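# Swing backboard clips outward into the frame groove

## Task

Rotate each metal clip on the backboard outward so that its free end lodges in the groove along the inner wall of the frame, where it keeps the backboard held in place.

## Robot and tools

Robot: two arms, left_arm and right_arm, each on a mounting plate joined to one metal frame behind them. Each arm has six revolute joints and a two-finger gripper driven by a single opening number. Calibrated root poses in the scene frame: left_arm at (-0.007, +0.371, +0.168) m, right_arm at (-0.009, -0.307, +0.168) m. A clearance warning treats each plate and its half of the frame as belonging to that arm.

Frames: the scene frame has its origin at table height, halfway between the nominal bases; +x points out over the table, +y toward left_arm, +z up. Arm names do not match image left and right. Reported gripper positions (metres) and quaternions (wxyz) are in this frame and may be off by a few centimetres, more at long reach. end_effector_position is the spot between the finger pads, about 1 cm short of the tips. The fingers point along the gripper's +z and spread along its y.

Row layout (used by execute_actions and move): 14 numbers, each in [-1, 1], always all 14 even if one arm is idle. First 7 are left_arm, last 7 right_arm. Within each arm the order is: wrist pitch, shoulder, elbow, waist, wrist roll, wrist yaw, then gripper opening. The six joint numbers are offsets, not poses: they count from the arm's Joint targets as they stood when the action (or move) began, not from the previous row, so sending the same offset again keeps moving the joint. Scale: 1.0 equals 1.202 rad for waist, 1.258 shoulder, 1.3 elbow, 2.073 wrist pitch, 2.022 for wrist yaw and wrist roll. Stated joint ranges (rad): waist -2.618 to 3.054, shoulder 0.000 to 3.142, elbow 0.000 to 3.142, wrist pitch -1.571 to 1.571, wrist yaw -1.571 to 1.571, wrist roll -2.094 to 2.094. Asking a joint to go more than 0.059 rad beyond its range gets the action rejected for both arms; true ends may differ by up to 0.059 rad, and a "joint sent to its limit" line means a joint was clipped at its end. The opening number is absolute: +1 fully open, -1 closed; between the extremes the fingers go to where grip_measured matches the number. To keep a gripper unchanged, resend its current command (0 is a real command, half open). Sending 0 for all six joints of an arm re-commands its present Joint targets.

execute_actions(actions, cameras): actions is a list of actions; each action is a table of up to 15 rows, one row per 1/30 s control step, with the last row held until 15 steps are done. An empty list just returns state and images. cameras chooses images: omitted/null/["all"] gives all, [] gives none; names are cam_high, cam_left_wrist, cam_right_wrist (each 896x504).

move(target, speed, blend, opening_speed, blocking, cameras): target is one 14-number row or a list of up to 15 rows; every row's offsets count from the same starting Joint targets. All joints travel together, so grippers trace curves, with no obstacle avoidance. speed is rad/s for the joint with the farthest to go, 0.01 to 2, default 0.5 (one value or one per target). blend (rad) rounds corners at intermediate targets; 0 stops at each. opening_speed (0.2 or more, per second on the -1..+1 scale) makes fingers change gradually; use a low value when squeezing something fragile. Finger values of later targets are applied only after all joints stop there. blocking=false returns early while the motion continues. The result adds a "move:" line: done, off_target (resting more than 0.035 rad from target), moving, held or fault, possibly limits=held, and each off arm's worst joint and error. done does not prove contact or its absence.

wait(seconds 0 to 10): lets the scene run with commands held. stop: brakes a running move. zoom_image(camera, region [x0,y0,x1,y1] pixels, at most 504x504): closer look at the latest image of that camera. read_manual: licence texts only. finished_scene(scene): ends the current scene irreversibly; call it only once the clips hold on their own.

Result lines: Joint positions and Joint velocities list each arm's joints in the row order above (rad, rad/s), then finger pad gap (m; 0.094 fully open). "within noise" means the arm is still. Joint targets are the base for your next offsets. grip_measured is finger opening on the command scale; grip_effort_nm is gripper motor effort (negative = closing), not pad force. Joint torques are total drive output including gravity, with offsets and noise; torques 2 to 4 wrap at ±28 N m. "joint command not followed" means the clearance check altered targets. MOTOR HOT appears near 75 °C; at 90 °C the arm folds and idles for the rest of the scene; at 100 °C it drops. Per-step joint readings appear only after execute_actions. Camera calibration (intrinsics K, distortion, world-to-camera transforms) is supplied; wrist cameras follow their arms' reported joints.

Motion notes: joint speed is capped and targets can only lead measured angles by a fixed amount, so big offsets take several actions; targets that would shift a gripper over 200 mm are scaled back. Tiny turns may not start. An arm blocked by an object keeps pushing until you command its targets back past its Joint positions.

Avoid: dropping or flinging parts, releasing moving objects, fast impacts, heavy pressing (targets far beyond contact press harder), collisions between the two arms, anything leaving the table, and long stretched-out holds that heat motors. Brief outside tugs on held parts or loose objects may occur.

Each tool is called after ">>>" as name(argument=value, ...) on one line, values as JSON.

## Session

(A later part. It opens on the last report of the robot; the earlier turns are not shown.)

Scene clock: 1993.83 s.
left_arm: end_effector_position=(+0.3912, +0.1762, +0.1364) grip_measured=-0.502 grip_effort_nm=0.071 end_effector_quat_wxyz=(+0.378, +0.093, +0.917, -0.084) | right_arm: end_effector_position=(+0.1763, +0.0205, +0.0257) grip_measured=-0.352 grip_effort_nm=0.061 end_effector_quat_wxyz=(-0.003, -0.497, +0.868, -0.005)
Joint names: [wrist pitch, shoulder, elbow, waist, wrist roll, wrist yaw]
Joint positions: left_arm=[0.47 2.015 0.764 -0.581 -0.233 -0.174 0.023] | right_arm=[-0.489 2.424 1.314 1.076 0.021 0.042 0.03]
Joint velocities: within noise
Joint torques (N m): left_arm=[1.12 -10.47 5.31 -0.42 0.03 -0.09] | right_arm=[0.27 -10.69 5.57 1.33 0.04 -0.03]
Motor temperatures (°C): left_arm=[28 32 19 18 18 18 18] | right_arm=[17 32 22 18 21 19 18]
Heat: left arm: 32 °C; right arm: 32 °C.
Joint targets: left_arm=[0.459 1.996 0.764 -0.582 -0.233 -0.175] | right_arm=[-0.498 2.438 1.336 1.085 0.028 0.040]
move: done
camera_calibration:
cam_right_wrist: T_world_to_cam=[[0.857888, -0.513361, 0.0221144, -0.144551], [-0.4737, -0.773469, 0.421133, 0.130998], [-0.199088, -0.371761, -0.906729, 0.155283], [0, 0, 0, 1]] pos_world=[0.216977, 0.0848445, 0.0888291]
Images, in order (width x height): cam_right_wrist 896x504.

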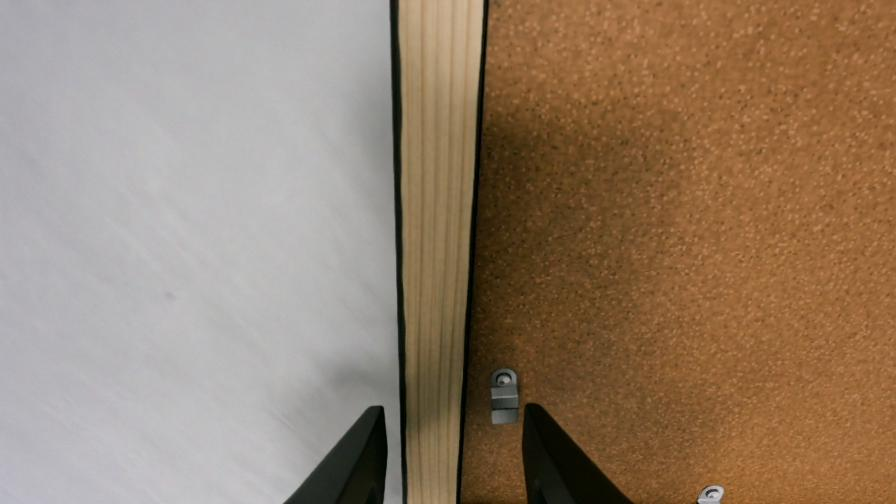

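>>> move(target=[[0,0,0,0,0,0,-0.5,-0.0027,0.0033,0.0078,0,0,0,-0.35],[0,0,0,0,0,0,-0.5,0.0135,0.0181,0.0078,0,0,0,-0.35],[0,0,0,0,0,0,-0.5,0.0135,0.0181,0.0078,0,0,0,-0.56]], speed=0.1, opening_speed=0.2, cameras=["cam_right_wrist"])

>>> zoom_image(camera="cam_right_wrist", region=[330, 320, 620, 504])

Scene clock: 2002.20 s.
left_arm: end_effector_position=(+0.3912, +0.1762, +0.1364) grip_measured=-0.502 grip_effort_nm=0.085 end_effector_quat_wxyz=(+0.378, +0.093, +0.917, -0.084) | right_arm: end_effector_position=(+0.1761, +0.0213, +0.0206) grip_measured=-0.556 grip_effort_nm=-0.237 end_effector_quat_wxyz=(-0.004, -0.494, +0.870, -0.008)
Joint names: [wrist pitch, shoulder, elbow, waist, wrist roll, wrist yaw]
Joint positions: left_arm=[0.47 2.015 0.764 -0.581 -0.233 -0.174 0.023] | right_arm=[-0.485 2.443 1.324 1.079 0.031 0.046 0.021]
Joint velocities: within noise
Joint torques (N m): left_arm=[1.08 -10.54 5.23 -0.4 0.02 -0.05] | right_arm=[0.51 -10.4 5.53 1.05 -0.06 -0.07]
Motor temperatures (°C): left_arm=[28 32 19 18 18 18 18] | right_arm=[17 31 23 18 21 19 18]
Heat: left arm: 32 °C; right arm: 31 °C.
Joint targets: left_arm=[0.459 1.996 0.764 -0.582 -0.233 -0.175] | right_arm=[-0.470 2.461 1.346 1.085 0.028 0.040]
move: done
camera_calibration:
cam_right_wrist: T_world_to_cam=[[0.854416, -0.518907, 0.0266381, -0.143205], [-0.479537, -0.767778, 0.424925, 0.134515], [-0.200044, -0.375837, -0.904837, 0.151156], [0, 0, 0, 1]] pos_world=[0.2171, 0.085777, 0.0834274]
Images, in order (width x height): cam_right_wrist 896x504.

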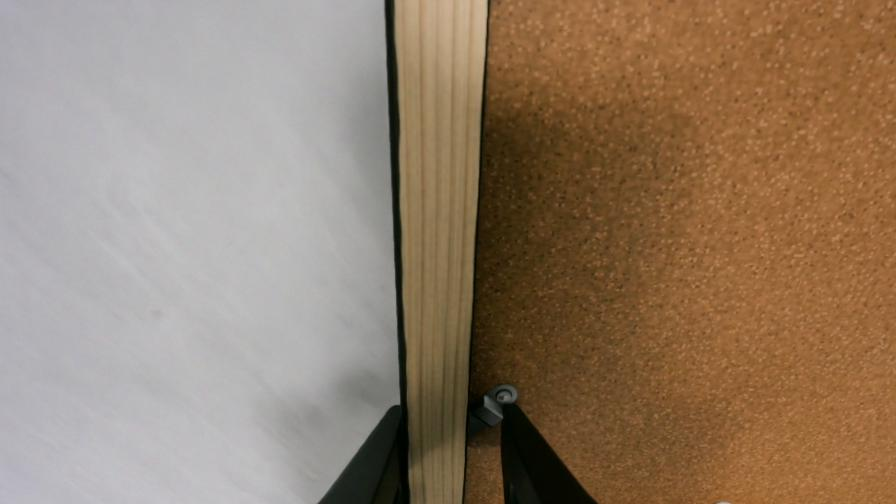

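Scaled by 1.738.

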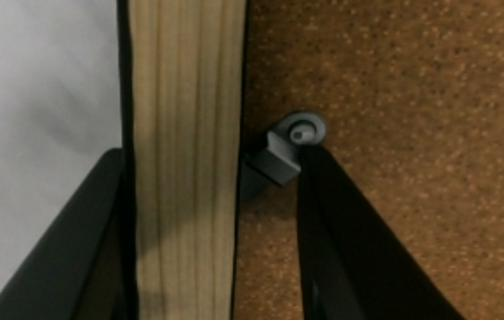

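>>> move(target=[0,0,0,0,0,0,-0.5,0,0,0,0,0,0,-0.62], opening_speed=0.2, cameras=["cam_right_wrist"])

>>> zoom_image(camera="cam_right_wrist", region=[330, 320, 620, 504])

Scene clock: 2006.73 s.
left_arm: end_effector_position=(+0.3912, +0.1762, +0.1364) grip_measured=-0.502 grip_effort_nm=0.076 end_effector_quat_wxyz=(+0.378, +0.093, +0.917, -0.084) | right_arm: end_effector_position=(+0.1758, +0.0215, +0.0206) grip_measured=-0.616 grip_effort_nm=-0.276 end_effector_quat_wxyz=(-0.005, -0.494, +0.870, -0.008)
Joint names: [wrist pitch, shoulder, elbow, waist, wrist roll, wrist yaw]
Joint positions: left_arm=[0.47 2.015 0.764 -0.581 -0.233 -0.174 0.023] | right_arm=[-0.485 2.443 1.324 1.079 0.031 0.044 0.018]
Joint velocities: within noise
Joint torques (N m): left_arm=[1.09 -10.55 5.18 -0.39 0.02 -0.06] | right_arm=[0.5 -10.44 5.5 1.01 -0.07 -0.05]
Motor temperatures (°C): left_arm=[28 32 19 18 18 18 18] | right_arm=[17 32 23 18 21 19 18]
Heat: left arm: 32 °C; right arm: 32 °C.
Joint targets: left_arm=[0.459 1.996 0.764 -0.582 -0.233 -0.175] | right_arm=[-0.470 2.461 1.346 1.085 0.028 0.040]
move: done
camera_calibration:
cam_right_wrist: T_world_to_cam=[[0.854245, -0.519282, 0.0247388, -0.142789], [-0.479148, -0.767974, 0.425009, 0.134434], [-0.201701, -0.374915, -0.904851, 0.151427], [0, 0, 0, 1]] pos_world=[0.216933, 0.085867, 0.0834158]
Images, in order (width x height): cam_right_wrist 896x504.

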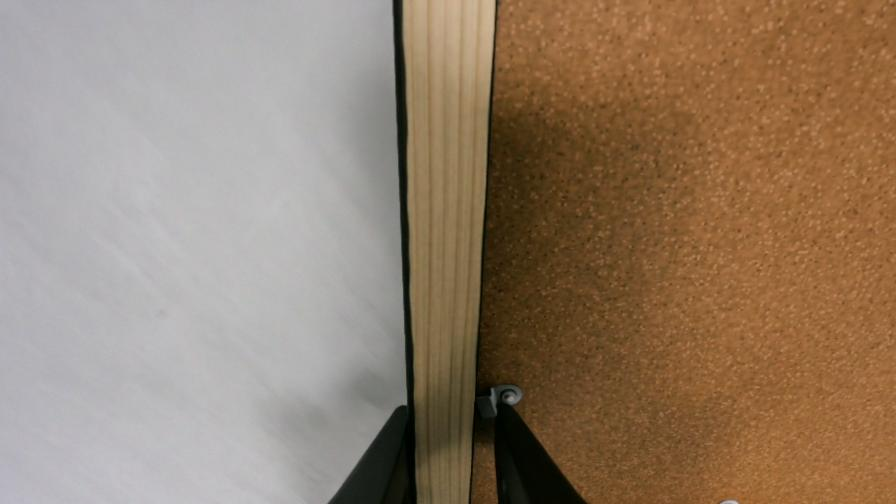

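Scaled by 1.738.

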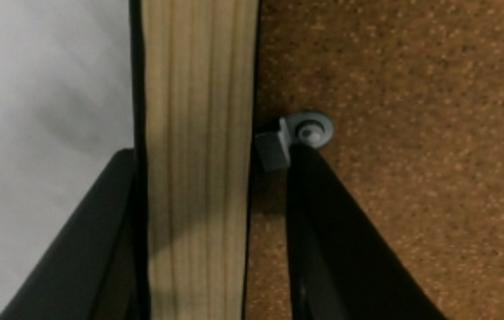

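>>> move(target=[0,0,0,0,0,0,-0.5,0,0,0,0,0,0,-0.665], opening_speed=0.2, cameras=["cam_right_wrist"])

>>> zoom_image(camera="cam_right_wrist", region=[330, 320, 620, 504])

Scene clock: 2010.00 s.
left_arm: end_effector_position=(+0.3912, +0.1762, +0.1364) grip_measured=-0.502 grip_effort_nm=0.076 end_effector_quat_wxyz=(+0.378, +0.093, +0.917, -0.084) | right_arm: end_effector_position=(+0.1757, +0.0215, +0.0206) grip_measured=-0.659 grip_effort_nm=-0.344 end_effector_quat_wxyz=(-0.005, -0.494, +0.870, -0.007)
Joint names: [wrist pitch, shoulder, elbow, waist, wrist roll, wrist yaw]
Joint positions: left_arm=[0.47 2.015 0.764 -0.581 -0.233 -0.174 0.023] | right_arm=[-0.485 2.443 1.324 1.079 0.031 0.043 0.016]
Joint velocities: within noise
Joint torques (N m): left_arm=[1.12 -10.51 5.22 -0.34 -0.03 -0.03] | right_arm=[0.5 -10.45 5.52 1.02 -0.05 -0.05]
Motor temperatures (°C): left_arm=[28 32 19 18 18 18 18] | right_arm=[17 32 23 18 21 19 18]
Heat: left arm: 32 °C; right arm: 32 °C.
Joint targets: left_arm=[0.459 1.996 0.764 -0.582 -0.233 -0.175] | right_arm=[-0.470 2.461 1.346 1.085 0.028 0.040]
move: done
camera_calibration:
cam_right_wrist: T_world_to_cam=[[0.854255, -0.519301, 0.0239768, -0.142638], [-0.478873, -0.768126, 0.425044, 0.134383], [-0.202309, -0.374578, -0.904855, 0.151527], [0, 0, 0, 1]] pos_world=[0.216857, 0.0859092, 0.0834112]
Images, in order (width x height): cam_right_wrist 896x504.

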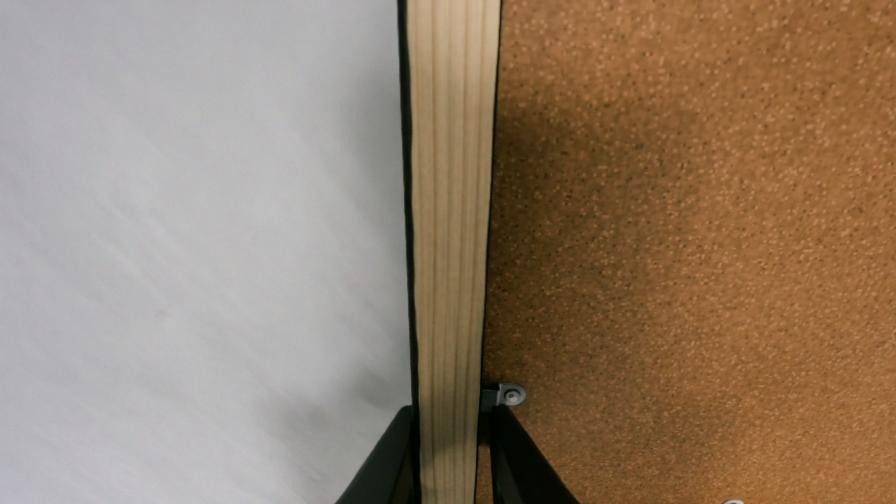

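Scaled by 1.738.

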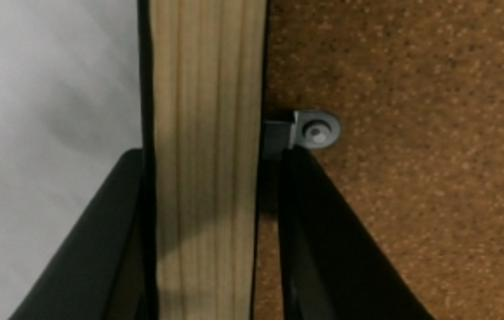

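>>> move(target=[[0,0,0,0,0,0,-0.5,0,0,0,0,0,0,-0.4],[0,0,0,0.2,0,0,-0.5,-0.0449,-0.101,0,0,0,0,-0.4],[0,0,0,0.4,0,0,-0.5,-0.1756,0.1622,0.4315,-0.0166,-0.0059,0,-0.17]], speed=[0.1,0.4,0.4], opening_speed=0.6)

Scene clock: 2048.80 s.
left_arm: end_effector_position=(+0.4354, +0.3806, +0.1285) grip_measured=-0.502 grip_effort_nm=0.081 end_effector_quat_wxyz=(+0.379, -0.125, +0.917, +0.011) | right_arm: end_effector_position=(+0.2218, +0.0973, +0.0439) grip_measured=-0.172 grip_effort_nm=0.071 end_effector_quat_wxyz=(-0.003, -0.494, +0.870, -0.003)
Joint names: [wrist pitch, shoulder, elbow, waist, wrist roll, wrist yaw]
Joint positions: left_arm=[0.47 2.015 0.764 -0.103 -0.233 -0.173 0.023] | right_arm=[-0.826 2.648 1.878 1.072 0.023 0.039 0.039]
Joint velocities: within noise
Joint torques (N m): left_arm=[1.1 -10.55 5.15 -0.13 0.03 -0.04] | right_arm=[0.27 -13.03 7.08 -0.03 -0.11 0]
Motor temperatures (°C): left_arm=[28 33 19 18 18 18 18] | right_arm=[17 32 23 18 21 19 18]
Heat: left arm: 33 °C; right arm: 32 °C.
Joint targets: left_arm=[0.459 1.996 0.764 -0.101 -0.233 -0.175] | right_arm=[-0.834 2.665 1.907 1.065 0.016 0.040]
move: done
camera_calibration:
cam_left_wrist: T_world_to_cam=[[0.242554, -0.96926, 0.0412517, 0.263196], [-0.910047, -0.242057, -0.336485, 0.570432], [0.336127, 0.0440748, -0.940785, 0.0419502], [0, 0, 0, 1]] pos_world=[0.44118, 0.391333, 0.22055]
cam_right_wrist: T_world_to_cam=[[0.854277, -0.519475, 0.0189068, -0.142943], [-0.478755, -0.772103, 0.417913, 0.20545], [-0.202497, -0.366065, -0.90829, 0.209674], [0, 0, 0, 1]] pos_world=[0.262932, 0.161128, 0.107288]

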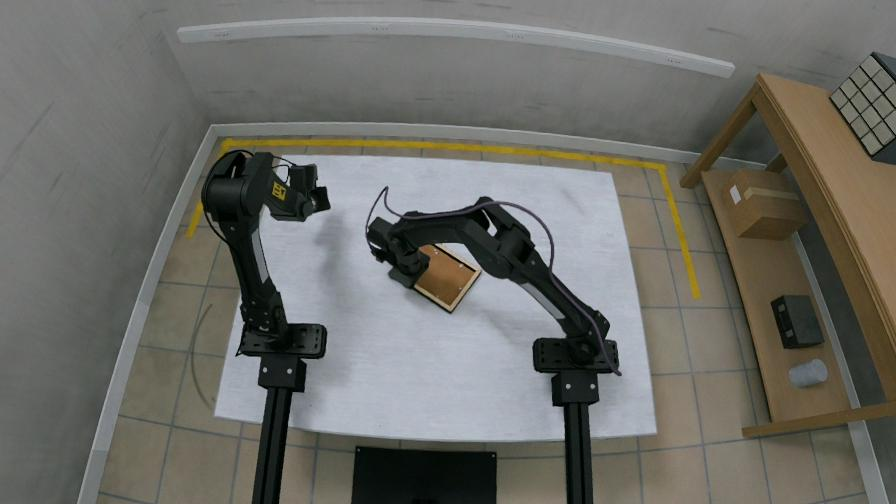

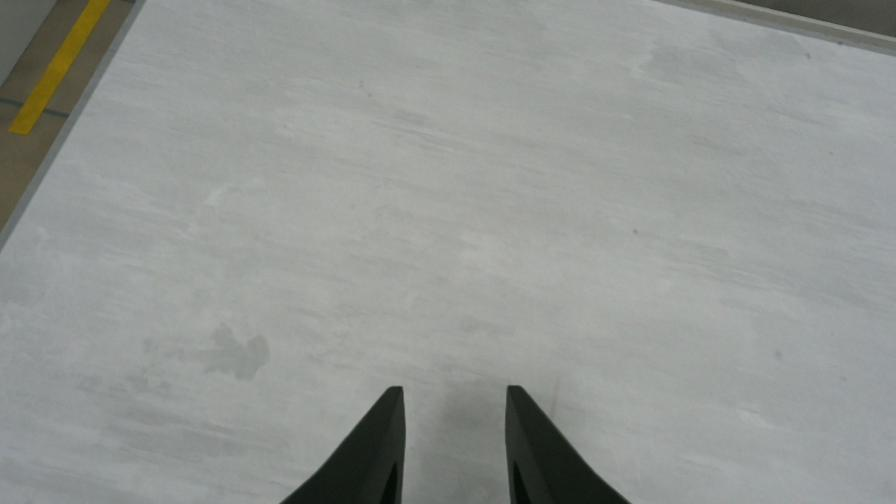

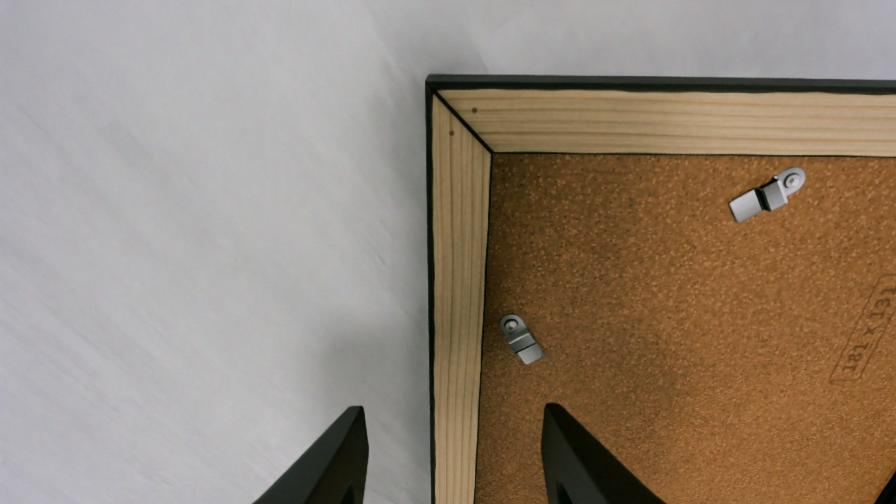

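>>> move(target=[0,0,0,0,0,0,-0.5,0.0241,0.039,0.0177,-0.0125,-0.0099,0,-0.17], speed=0.15, cameras=["cam_right_wrist"])

>>> zoom_image(camera="cam_right_wrist", region=[330, 300, 620, 504])

Scene clock: 2065.50 s.
left_arm: end_effector_position=(+0.4354, +0.3806, +0.1285) grip_measured=-0.502 grip_effort_nm=0.071 end_effector_quat_wxyz=(+0.379, -0.125, +0.917, +0.011) | right_arm: end_effector_position=(+0.2289, +0.0958, +0.0249) grip_measured=-0.172 grip_effort_nm=0.061 end_effector_quat_wxyz=(-0.003, -0.495, +0.869, -0.003)
Joint names: [wrist pitch, shoulder, elbow, waist, wrist roll, wrist yaw]
Joint positions: left_arm=[0.47 2.015 0.764 -0.103 -0.233 -0.173 0.023] | right_arm=[-0.796 2.7 1.899 1.056 0.004 0.039 0.039]
Joint velocities: within noise
Joint torques (N m): left_arm=[1.06 -10.63 4.97 -0.01 0.01 -0.04] | right_arm=[0.48 -13.34 7.13 0.05 -0.11 -0.01]
Motor temperatures (°C): left_arm=[28 33 19 18 18 18 18] | right_arm=[17 32 23 18 21 19 18]
Heat: left arm: 33 °C; right arm: 32 °C.
Joint targets: left_arm=[0.459 1.996 0.764 -0.101 -0.233 -0.175] | right_arm=[-0.784 2.714 1.930 1.050 -0.004 0.040]
move: done
camera_calibration:
cam_right_wrist: T_world_to_cam=[[0.855899, -0.516812, 0.0184974, -0.150093], [-0.475913, -0.773161, 0.4192, 0.214953], [-0.202346, -0.367596, -0.907706, 0.193422], [0, 0, 0, 1]] pos_world=[0.269901, 0.159725, 0.0882387]
Images, in order (width x height): cam_right_wrist 896x504.

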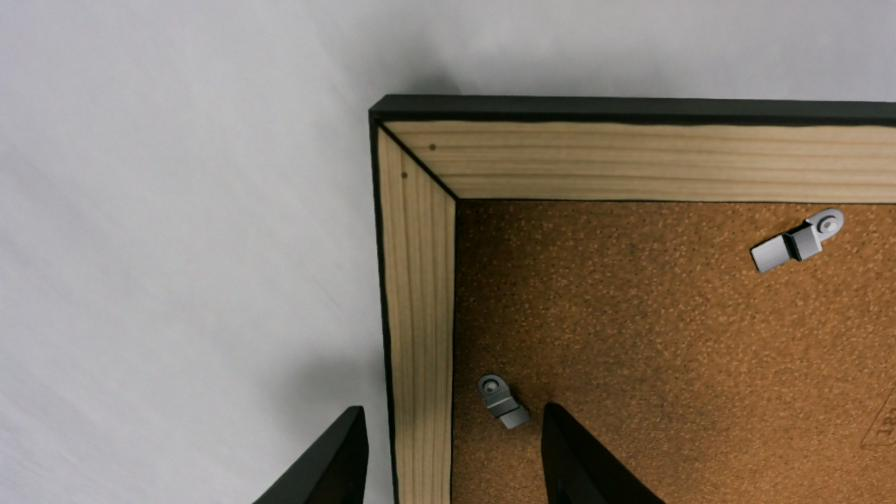

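Scaled by 1.738.

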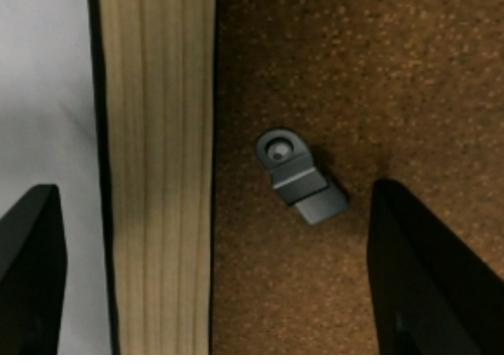

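>>> move(target=[[0,0,0,0,0,0,-0.5,-0.0027,0.0032,0.0085,0,0,0,-0.17],[0,0,0,0,0,0,-0.5,0.0015,0.0139,0.0085,0,0,0,-0.17],[0,0,0,0,0,0,-0.5,0.0015,0.0139,0.0085,0,0,0,-0.4]], speed=0.1, opening_speed=0.2, cameras=["cam_right_wrist"])

>>> zoom_image(camera="cam_right_wrist", region=[330, 300, 620, 504])

Scene clock: 2076.00 s.
left_arm: end_effector_position=(+0.4354, +0.3806, +0.1285) grip_measured=-0.502 grip_effort_nm=0.076 end_effector_quat_wxyz=(+0.379, -0.125, +0.917, +0.011) | right_arm: end_effector_position=(+0.2324, +0.0993, +0.0232) grip_measured=-0.397 grip_effort_nm=-0.203 end_effector_quat_wxyz=(+0.003, -0.496, +0.869, -0.003)
Joint names: [wrist pitch, shoulder, elbow, waist, wrist roll, wrist yaw]
Joint positions: left_arm=[0.47 2.015 0.764 -0.103 -0.233 -0.173 0.023] | right_arm=[-0.79 2.712 1.917 1.055 0.002 0.045 0.028]
Joint velocities: within noise
Joint torques (N m): left_arm=[1.08 -10.5 5.05 -0.05 0.01 -0.03] | right_arm=[0.47 -12.97 6.68 0.12 -0.09 -0.07]
Motor temperatures (°C): left_arm=[28 33 19 18 18 18 18] | right_arm=[17 32 24 18 21 19 18]
Heat: left arm: 33 °C; right arm: 32 °C.
Joint targets: left_arm=[0.459 1.996 0.764 -0.101 -0.233 -0.175] | right_arm=[-0.781 2.731 1.941 1.050 -0.004 0.040]
move: done
camera_calibration:
cam_right_wrist: T_world_to_cam=[[0.856446, -0.515639, 0.0248468, -0.151665], [-0.479354, -0.77647, 0.409041, 0.221476], [-0.191625, -0.362232, -0.912178, 0.190928], [0, 0, 0, 1]] pos_world=[0.272645, 0.162925, 0.087336]
Images, in order (width x height): cam_right_wrist 896x504.

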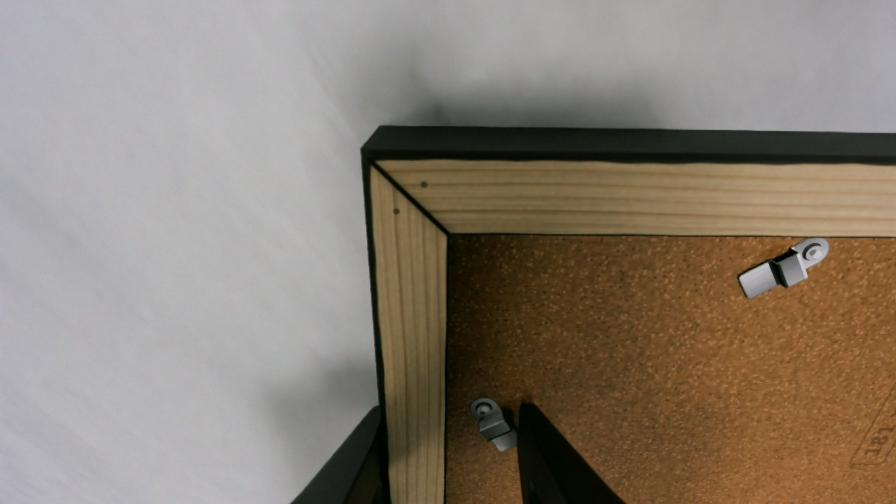

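Scaled by 1.738.

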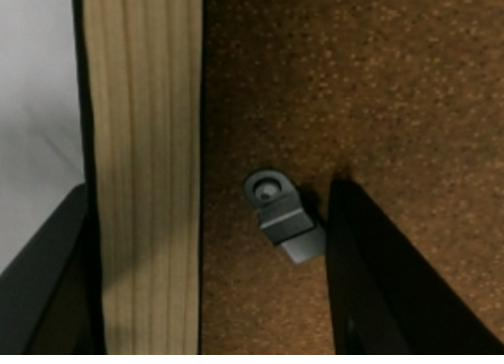

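>>> move(target=[[0,0,0,0,0,0,-0.5,0,0,0,0,0,0,-0.3],[0,0,0,0,0,0,-0.5,-0.003,0.0075,-0.001,0,0,0,-0.3],[0,0,0,0,0,0,-0.5,-0.003,0.0075,-0.001,0,0,0,-0.42]], speed=0.1, opening_speed=0.2, cameras=["cam_right_wrist"])

>>> zoom_image(camera="cam_right_wrist", region=[330, 300, 620, 504])

Scene clock: 2086.13 s.
left_arm: end_effector_position=(+0.4354, +0.3806, +0.1285) grip_measured=-0.502 grip_effort_nm=0.066 end_effector_quat_wxyz=(+0.379, -0.125, +0.917, +0.011) | right_arm: end_effector_position=(+0.2320, +0.0991, +0.0228) grip_measured=-0.417 grip_effort_nm=-0.208 end_effector_quat_wxyz=(+0.002, -0.496, +0.868, -0.003)
Joint names: [wrist pitch, shoulder, elbow, waist, wrist roll, wrist yaw]
Joint positions: left_arm=[0.47 2.015 0.764 -0.103 -0.233 -0.173 0.023] | right_arm=[-0.791 2.713 1.917 1.055 0.002 0.044 0.027]
Joint velocities: within noise
Joint torques (N m): left_arm=[1.07 -10.5 5.12 -0.08 0.03 -0.06] | right_arm=[0.4 -12.22 6.6 0.09 -0.08 -0.04]
Motor temperatures (°C): left_arm=[28 33 19 18 18 18 18] | right_arm=[17 32 23 18 21 19 18]
Heat: left arm: 33 °C; right arm: 32 °C.
Joint targets: left_arm=[0.459 1.996 0.764 -0.101 -0.233 -0.175] | right_arm=[-0.787 2.741 1.940 1.050 -0.004 0.040]
move: done
camera_calibration:
cam_right_wrist: T_world_to_cam=[[0.856526, -0.515576, 0.0233366, -0.151366], [-0.478454, -0.776276, 0.41046, 0.220997], [-0.193508, -0.362735, -0.91158, 0.190928], [0, 0, 0, 1]] pos_world=[0.272332, 0.16277, 0.0868683]
Images, in order (width x height): cam_right_wrist 896x504.

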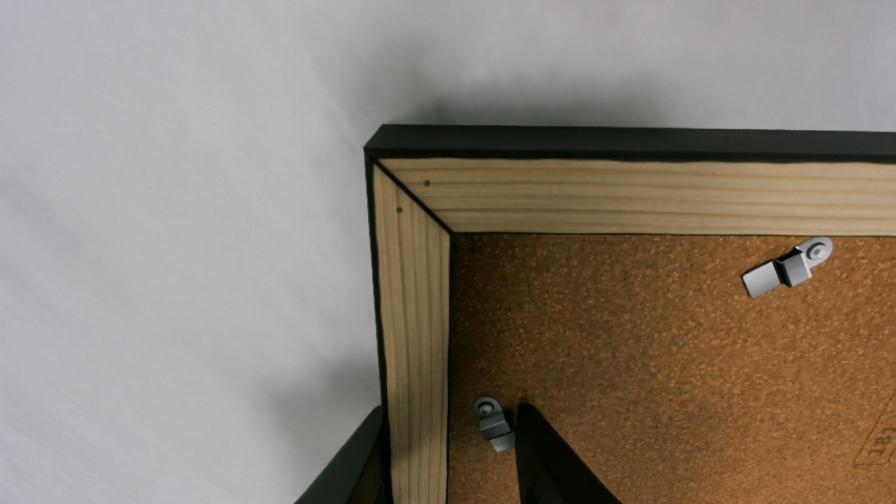

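Scaled by 1.738.

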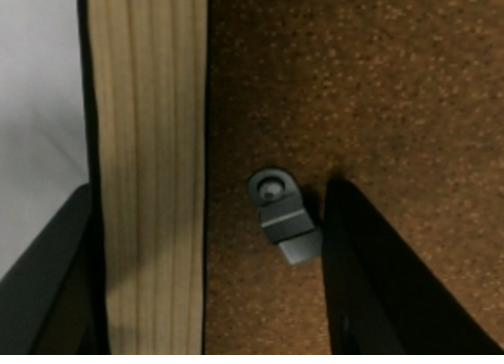

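>>> move(target=[0,0,0,0,0,0,-0.5,0,0,0,0,0,0,-0.5], opening_speed=0.2, cameras=["cam_right_wrist"])

>>> zoom_image(camera="cam_right_wrist", region=[330, 300, 620, 504])

Scene clock: 2090.53 s.
left_arm: end_effector_position=(+0.4354, +0.3806, +0.1285) grip_measured=-0.502 grip_effort_nm=0.081 end_effector_quat_wxyz=(+0.379, -0.125, +0.917, +0.011) | right_arm: end_effector_position=(+0.2310, +0.0993, +0.0228) grip_measured=-0.496 grip_effort_nm=-0.256 end_effector_quat_wxyz=(+0.000, -0.495, +0.869, -0.001)
Joint names: [wrist pitch, shoulder, elbow, waist, wrist roll, wrist yaw]
Joint positions: left_arm=[0.47 2.015 0.764 -0.103 -0.233 -0.173 0.023] | right_arm=[-0.792 2.713 1.917 1.055 0.002 0.038 0.024]
Joint velocities: within noise
Joint torques (N m): left_arm=[1.11 -10.58 4.96 -0.03 0.01 -0.01] | right_arm=[0.42 -12.25 6.57 0.12 -0.11 0.01]
Motor temperatures (°C): left_arm=[28 33 19 18 18 18 18] | right_arm=[17 33 23 18 21 19 18]
Heat: left arm: 33 °C; right arm: 33 °C.
Joint targets: left_arm=[0.459 1.996 0.764 -0.101 -0.233 -0.175] | right_arm=[-0.787 2.741 1.940 1.050 -0.004 0.040]
move: done
camera_calibration:
cam_right_wrist: T_world_to_cam=[[0.856272, -0.516212, 0.0180131, -0.150175], [-0.476794, -0.776512, 0.411942, 0.220241], [-0.198662, -0.361323, -0.911032, 0.191823], [0, 0, 0, 1]] pos_world=[0.271708, 0.162808, 0.0867351]
Images, in order (width x height): cam_right_wrist 896x504.

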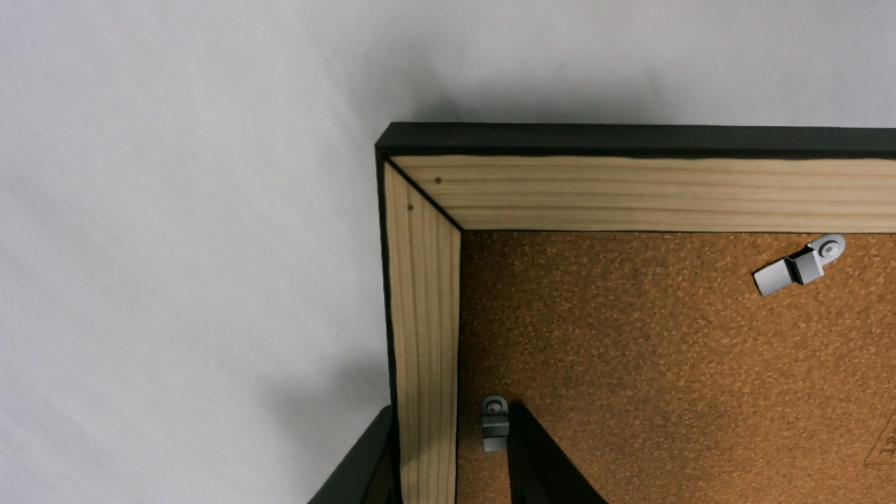

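Scaled by 1.738.

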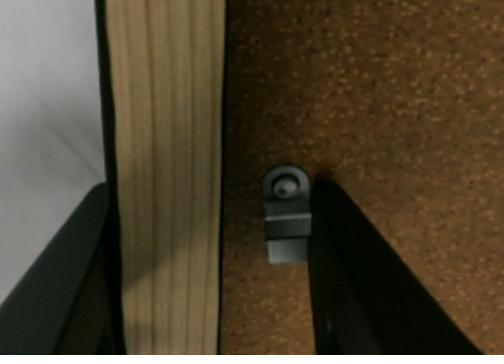

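>>> move(target=[[0,0,0,0,0,0,-0.5,0,0,0,0,0,0,-0.45],[0,0,0,0,0,0,-0.5,-0.0055,0.001,0,0,0,0,-0.45],[0,0,0,0,0,0,-0.5,-0.0055,0.001,0,0,0,0,-0.56]], opening_speed=0.2, speed=0.1, cameras=["cam_right_wrist"])

>>> zoom_image(camera="cam_right_wrist", region=[330, 300, 620, 504])

Scene clock: 2099.13 s.
left_arm: end_effector_position=(+0.4354, +0.3806, +0.1285) grip_measured=-0.502 grip_effort_nm=0.076 end_effector_quat_wxyz=(+0.379, -0.125, +0.917, +0.011) | right_arm: end_effector_position=(+0.2302, +0.0988, +0.0228) grip_measured=-0.556 grip_effort_nm=-0.247 end_effector_quat_wxyz=(-0.002, -0.495, +0.869, -0.001)
Joint names: [wrist pitch, shoulder, elbow, waist, wrist roll, wrist yaw]
Joint positions: left_arm=[0.47 2.015 0.764 -0.103 -0.233 -0.173 0.023] | right_arm=[-0.795 2.713 1.917 1.055 0.003 0.036 0.021]
Joint velocities: within noise
Joint torques (N m): left_arm=[1.08 -10.51 5.05 -0.12 0.03 -0.06] | right_arm=[0.32 -12.08 6.6 0.1 -0.11 0.03]
Motor temperatures (°C): left_arm=[28 33 19 18 18 18 17] | right_arm=[17 33 23 18 21 19 18]
Heat: left arm: 33 °C; right arm: 33 °C.
Joint targets: left_arm=[0.459 1.996 0.764 -0.101 -0.233 -0.175] | right_arm=[-0.798 2.742 1.940 1.050 -0.004 0.040]
move: done
camera_calibration:
cam_right_wrist: T_world_to_cam=[[0.855996, -0.516754, 0.0153784, -0.14953], [-0.475715, -0.775672, 0.414764, 0.219146], [-0.202402, -0.362352, -0.909799, 0.192452], [0, 0, 0, 1]] pos_world=[0.271201, 0.16245, 0.0864988]
Images, in order (width x height): cam_right_wrist 896x504.

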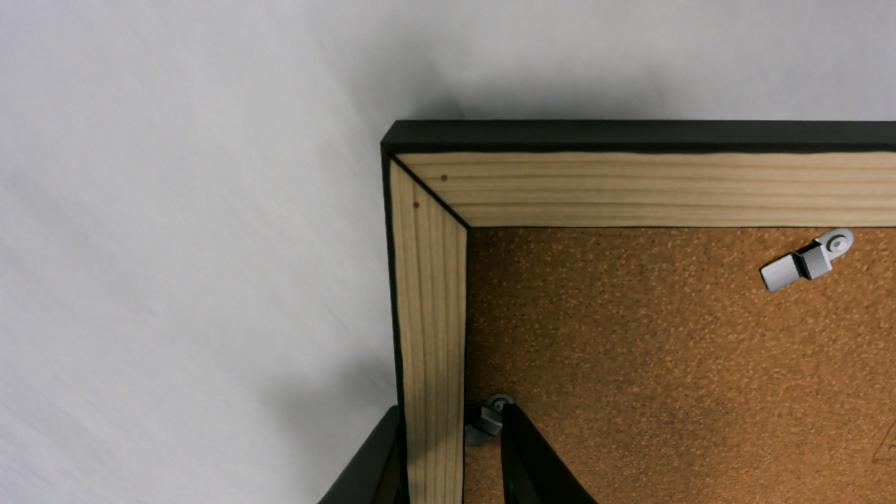

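Scaled by 1.738.

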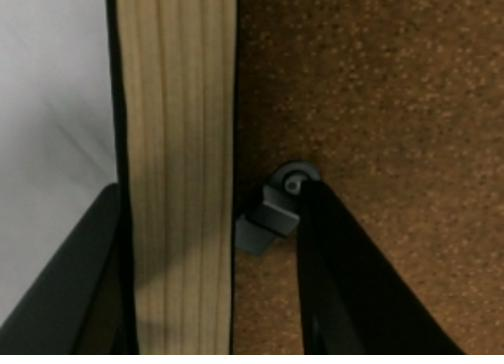

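>>> move(target=[0,0,0,0,0,0,-0.5,0,0,0,0,0,0,-0.655], opening_speed=0.2, cameras=["cam_right_wrist"])

>>> zoom_image(camera="cam_right_wrist", region=[330, 300, 620, 504])

Scene clock: 2103.60 s.
left_arm: end_effector_position=(+0.4354, +0.3806, +0.1285) grip_measured=-0.502 grip_effort_nm=0.071 end_effector_quat_wxyz=(+0.379, -0.125, +0.917, +0.011) | right_arm: end_effector_position=(+0.2312, +0.0998, +0.0236) grip_measured=-0.653 grip_effort_nm=-0.159 end_effector_quat_wxyz=(+0.000, -0.495, +0.869, -0.001)
Joint names: [wrist pitch, shoulder, elbow, waist, wrist roll, wrist yaw]
Joint positions: left_arm=[0.47 2.015 0.764 -0.103 -0.233 -0.173 0.023] | right_arm=[-0.798 2.714 1.923 1.055 0.003 0.038 0.016]
Joint velocities: within noise
Joint torques (N m): left_arm=[1.07 -10.58 5.11 0.01 0.04 -0.06] | right_arm=[0.36 -12.16 6.15 0.09 -0.1 0.02]
Motor temperatures (°C): left_arm=[28 33 19 18 18 18 17] | right_arm=[17 34 23 18 21 19 18]
Heat: left arm: 33 °C; right arm: 34 °C.
Joint targets: left_arm=[0.459 1.996 0.764 -0.101 -0.233 -0.175] | right_arm=[-0.798 2.742 1.940 1.050 -0.004 0.040]
move: done
camera_calibration:
cam_right_wrist: T_world_to_cam=[[0.855904, -0.516833, 0.017641, -0.149989], [-0.477071, -0.77597, 0.412642, 0.220432], [-0.199578, -0.361598, -0.910722, 0.193025], [0, 0, 0, 1]] pos_world=[0.272061, 0.163327, 0.0874786]
Images, in order (width x height): cam_right_wrist 896x504.

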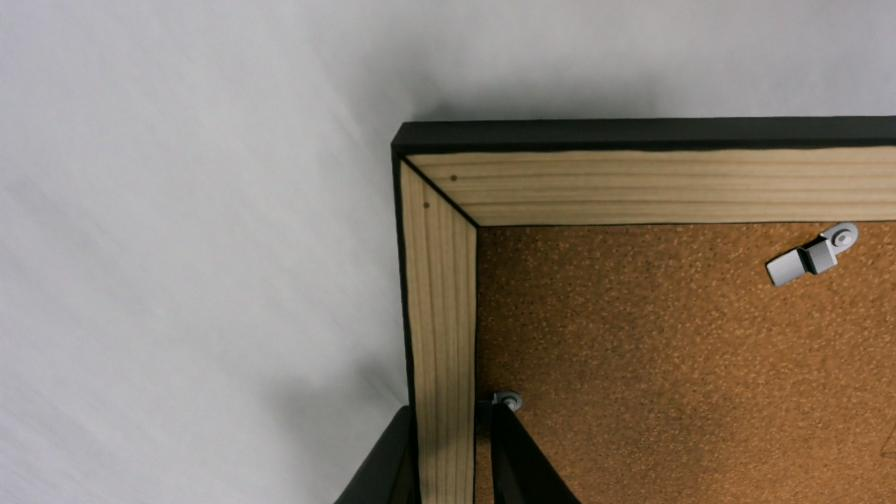

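Scaled by 1.738.

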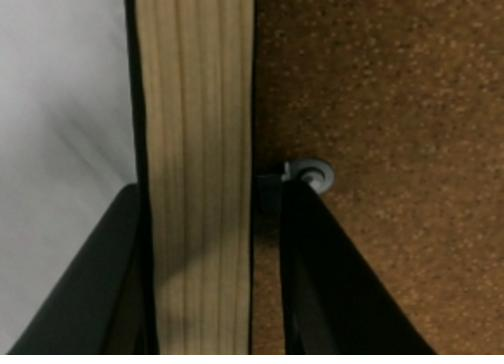

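>>> move(target=[[0,0,0,0,0,0,-0.5,0,0,0,0,0,0,-0.4],[0,0,0,0,0,0,-0.5,-0.0294,-0.097,0,0,0,0,-0.4]], speed=[0.1,0.3], opening_speed=0.6, cameras=["cam_right_wrist"])

>>> zoom_image(camera="cam_right_wrist", region=[440, 280, 620, 400])

>>> move(target=[0,0,0,0,0,0,-0.5,-0.0369,0.1026,0.1269,-0.2255,-0.1454,0,-0.17], speed=0.3)

Scene clock: 2126.73 s.
left_arm: end_effector_position=(+0.4354, +0.3806, +0.1285) grip_measured=-0.502 grip_effort_nm=0.071 end_effector_quat_wxyz=(+0.379, -0.125, +0.917, +0.011) | right_arm: end_effector_position=(+0.2333, +0.1006, +0.0507) grip_measured=-0.402 grip_effort_nm=0.066 end_effector_quat_wxyz=(+0.001, -0.494, +0.869, +0.003)
Joint names: [wrist pitch, shoulder, elbow, waist, wrist roll, wrist yaw]
Joint positions: left_arm=[0.47 2.015 0.764 -0.103 -0.233 -0.173 0.023] | right_arm=[-0.851 2.654 1.923 1.052 0.002 0.032 0.028]
Joint velocities: within noise
Joint torques (N m): left_arm=[1.11 -10.62 5.08 -0.09 0.02 -0.06] | right_arm=[0.3 -17.95 6.27 0.38 -0.09 0.06]
Motor temperatures (°C): left_arm=[28 33 19 18 18 18 17] | right_arm=[17 35 23 18 21 19 18]
Heat: left arm: 33 °C; right arm: 35 °C.
Joint targets: left_arm=[0.459 1.996 0.764 -0.101 -0.233 -0.175] | right_arm=[-0.859 2.620 1.940 1.050 -0.004 0.040]
move: done
camera_calibration:
cam_right_wrist: T_world_to_cam=[[0.855019, -0.51847, 0.0114173, -0.151095], [-0.477677, -0.778793, 0.406579, 0.21164], [-0.201907, -0.353087, -0.913544, 0.218204], [0, 0, 0, 1]] pos_world=[0.274342, 0.16353, 0.115015]
Images, in order (width x height): cam_right_wrist 896x504.

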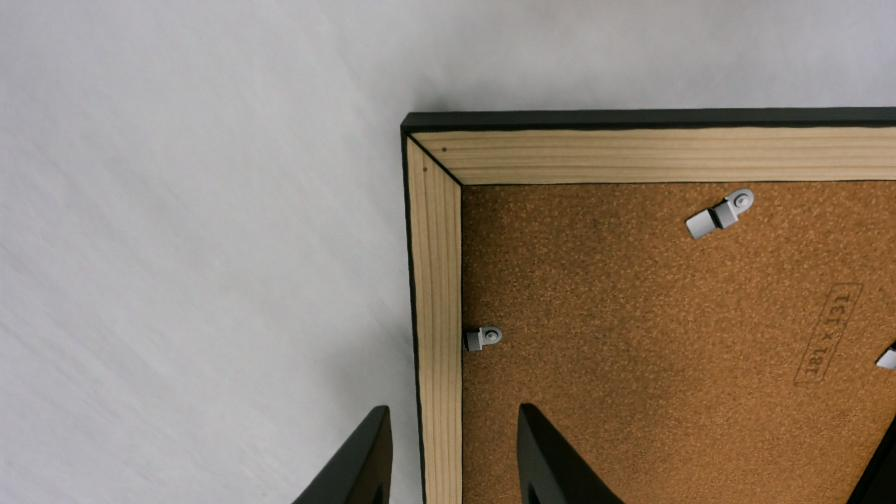

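Scaled by 2.800.

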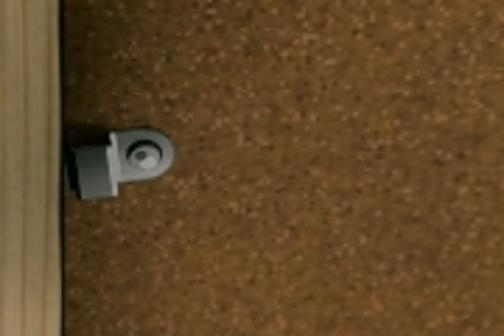

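Scene clock: 2128.43 s.
left_arm: end_effector_position=(+0.4354, +0.3806, +0.1285) grip_measured=-0.502 grip_effort_nm=0.071 end_effector_quat_wxyz=(+0.379, -0.125, +0.917, +0.011) | right_arm: end_effector_position=(+0.3475, +0.0283, +0.0438) grip_measured=-0.172 grip_effort_nm=0.066 end_effector_quat_wxyz=(-0.004, -0.500, +0.866, +0.001)
Joint names: [wrist pitch, shoulder, elbow, waist, wrist roll, wrist yaw]
Joint positions: left_arm=[0.47 2.015 0.764 -0.103 -0.233 -0.173 0.023] | right_arm=[-0.927 2.733 2.075 0.773 -0.29 0.036 0.039]
Joint velocities: within noise
Joint torques (N m): left_arm=[1.11 -10.58 5.08 0.01 0.01 -0.02] | right_arm=[0.26 -13.67 7.32 1.22 -0.11 0.02]
Motor temperatures (°C): left_arm=[28 33 19 18 18 18 17] | right_arm=[17 35 23 18 21 19 18]
Heat: left arm: 33 °C; right arm: 35 °C.
Joint targets: left_arm=[0.459 1.996 0.764 -0.101 -0.233 -0.175] | right_arm=[-0.936 2.749 2.105 0.779 -0.298 0.040]
move: done
camera_calibration:
cam_left_wrist: T_world_to_cam=[[0.242554, -0.96926, 0.0412517, 0.263196], [-0.910047, -0.242057, -0.336485, 0.570432], [0.336127, 0.0440748, -0.940785, 0.0419502], [0, 0, 0, 1]] pos_world=[0.44118, 0.391333, 0.22055]
cam_right_wrist: T_world_to_cam=[[0.861529, -0.507604, 0.0103305, -0.288732], [-0.464983, -0.780695, 0.4175, 0.207847], [-0.20386, -0.364492, -0.908618, 0.21025], [0, 0, 0, 1]] pos_world=[0.388258, 0.0923383, 0.107244]

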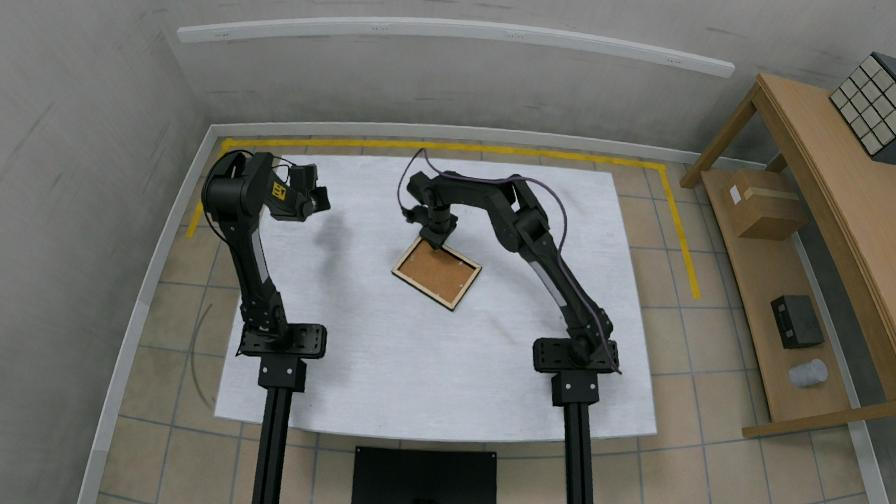

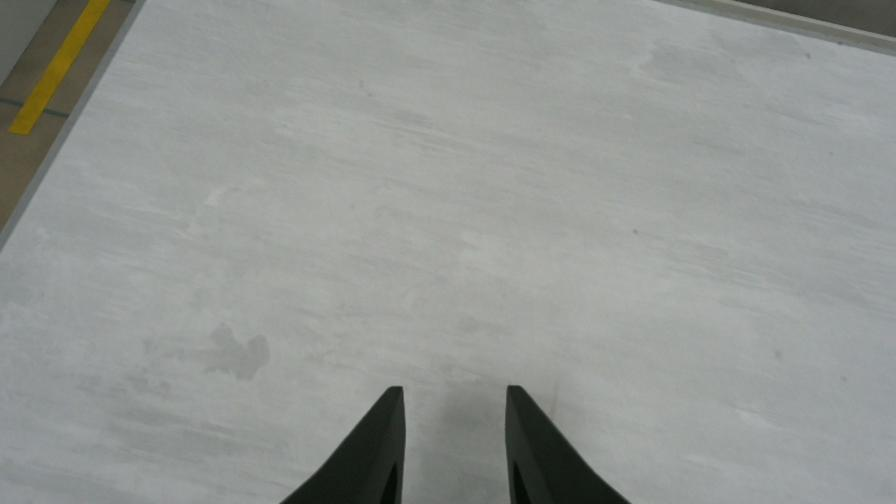

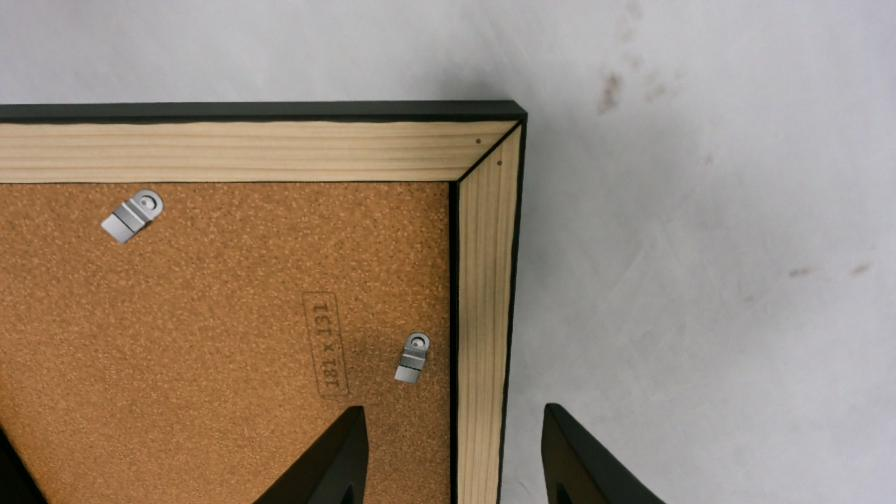

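>>> move(target=[0,0,0,0,0,0,-0.5,0.033,0.0223,-0.0438,0,0,0,-0.17], speed=0.15, cameras=["cam_right_wrist"])

>>> zoom_image(camera="cam_right_wrist", region=[330, 300, 620, 504])

Scene clock: 2145.93 s.
left_arm: end_effector_position=(+0.4354, +0.3806, +0.1285) grip_measured=-0.502 grip_effort_nm=0.085 end_effector_quat_wxyz=(+0.379, -0.125, +0.917, +0.011) | right_arm: end_effector_position=(+0.3457, +0.0276, +0.0255) grip_measured=-0.172 grip_effort_nm=0.066 end_effector_quat_wxyz=(-0.004, -0.500, +0.866, +0.001)
Joint names: [wrist pitch, shoulder, elbow, waist, wrist roll, wrist yaw]
Joint positions: left_arm=[0.47 2.015 0.764 -0.103 -0.233 -0.173 0.023] | right_arm=[-0.879 2.763 2.057 0.773 -0.291 0.036 0.039]
Joint velocities: within noise
Joint torques (N m): left_arm=[1.08 -10.59 5.04 -0.16 0.03 -0.05] | right_arm=[0.45 -13.9 4.41 1.2 -0.11 0.02]
Motor temperatures (°C): left_arm=[28 33 19 18 18 18 17] | right_arm=[17 34 24 18 21 19 18]
Heat: left arm: 33 °C; right arm: 34 °C.
Joint targets: left_arm=[0.459 1.996 0.764 -0.101 -0.233 -0.175] | right_arm=[-0.867 2.777 2.048 0.779 -0.298 0.040]
move: done
camera_calibration:
cam_right_wrist: T_world_to_cam=[[0.862099, -0.506633, 0.0104291, -0.28756], [-0.464216, -0.781333, 0.417161, 0.21382], [-0.203199, -0.364475, -0.908773, 0.192743], [0, 0, 0, 1]] pos_world=[0.386329, 0.0916269, 0.0889611]
Images, in order (width x height): cam_right_wrist 896x504.

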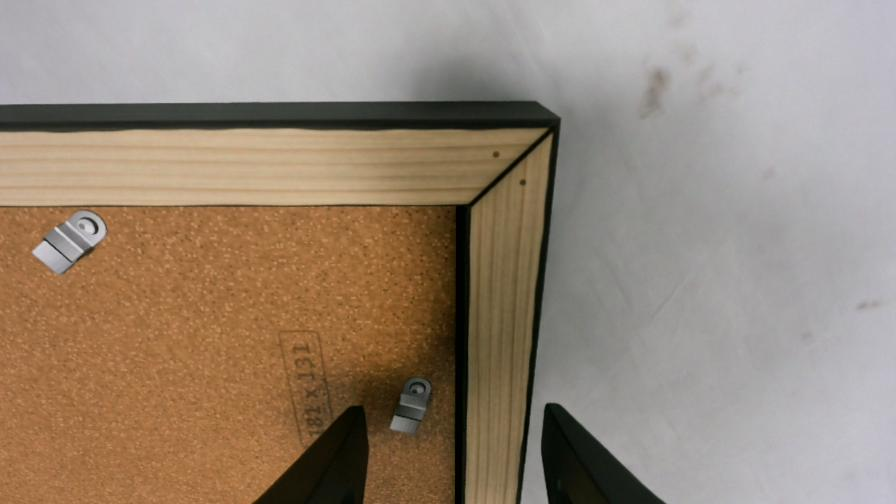

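Scaled by 1.738.

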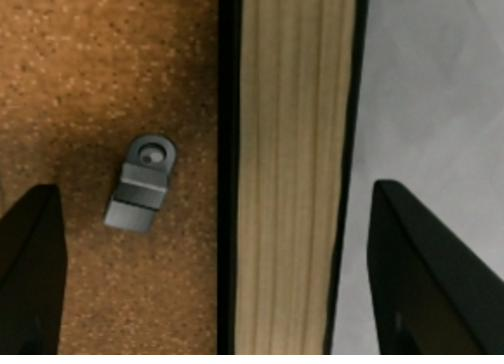

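>>> move(target=[[0,0,0,0,0,0,-0.5,0.0034,0.0105,0,0,0,0,-0.17],[0,0,0,0,0,0,-0.5,0.0034,0.0105,0,0,0,0,-0.42]], speed=0.1, opening_speed=0.2, cameras=["cam_right_wrist"])

>>> zoom_image(camera="cam_right_wrist", region=[330, 300, 620, 504])

Scene clock: 2154.27 s.
left_arm: end_effector_position=(+0.4354, +0.3806, +0.1285) grip_measured=-0.502 grip_effort_nm=0.071 end_effector_quat_wxyz=(+0.379, -0.125, +0.917, +0.011) | right_arm: end_effector_position=(+0.3460, +0.0279, +0.0231) grip_measured=-0.417 grip_effort_nm=-0.188 end_effector_quat_wxyz=(-0.003, -0.500, +0.866, +0.001)
Joint names: [wrist pitch, shoulder, elbow, waist, wrist roll, wrist yaw]
Joint positions: left_arm=[0.47 2.015 0.764 -0.103 -0.233 -0.173 0.023] | right_arm=[-0.872 2.768 2.057 0.773 -0.291 0.036 0.027]
Joint velocities: within noise
Joint torques (N m): left_arm=[1.1 -10.51 5 -0.14 0.04 -0.03] | right_arm=[0.48 -13.12 4.31 1.22 -0.1 0.01]
Motor temperatures (°C): left_arm=[28 33 19 18 18 18 17] | right_arm=[17 34 23 18 21 19 18]
Heat: left arm: 33 °C; right arm: 34 °C.
Joint targets: left_arm=[0.459 1.996 0.764 -0.101 -0.233 -0.175] | right_arm=[-0.860 2.791 2.048 0.779 -0.298 0.040]
move: done
camera_calibration:
cam_right_wrist: T_world_to_cam=[[0.862226, -0.506394, 0.0114323, -0.287726], [-0.464787, -0.782008, 0.415255, 0.215498], [-0.201342, -0.363357, -0.909633, 0.190167], [0, 0, 0, 1]] pos_world=[0.386534, 0.0919169, 0.0867848]
Images, in order (width x height): cam_right_wrist 896x504.

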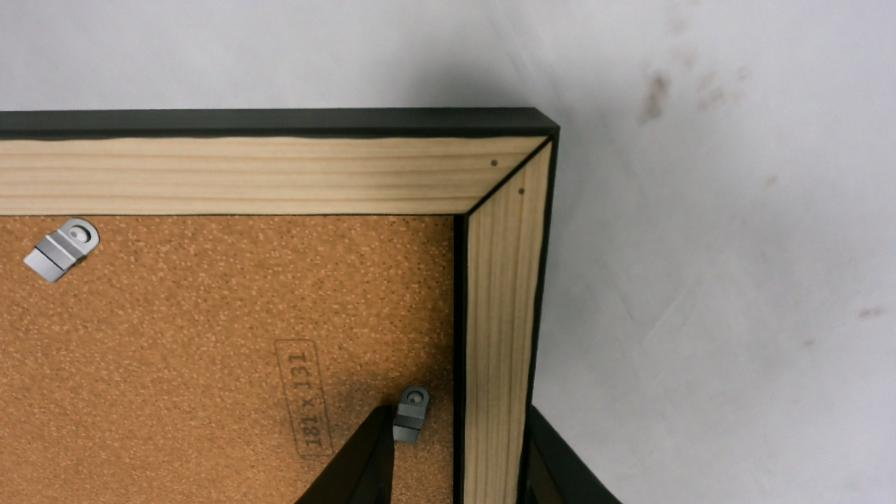

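Scaled by 1.738.

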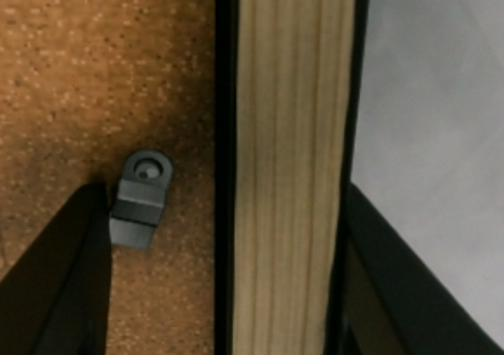

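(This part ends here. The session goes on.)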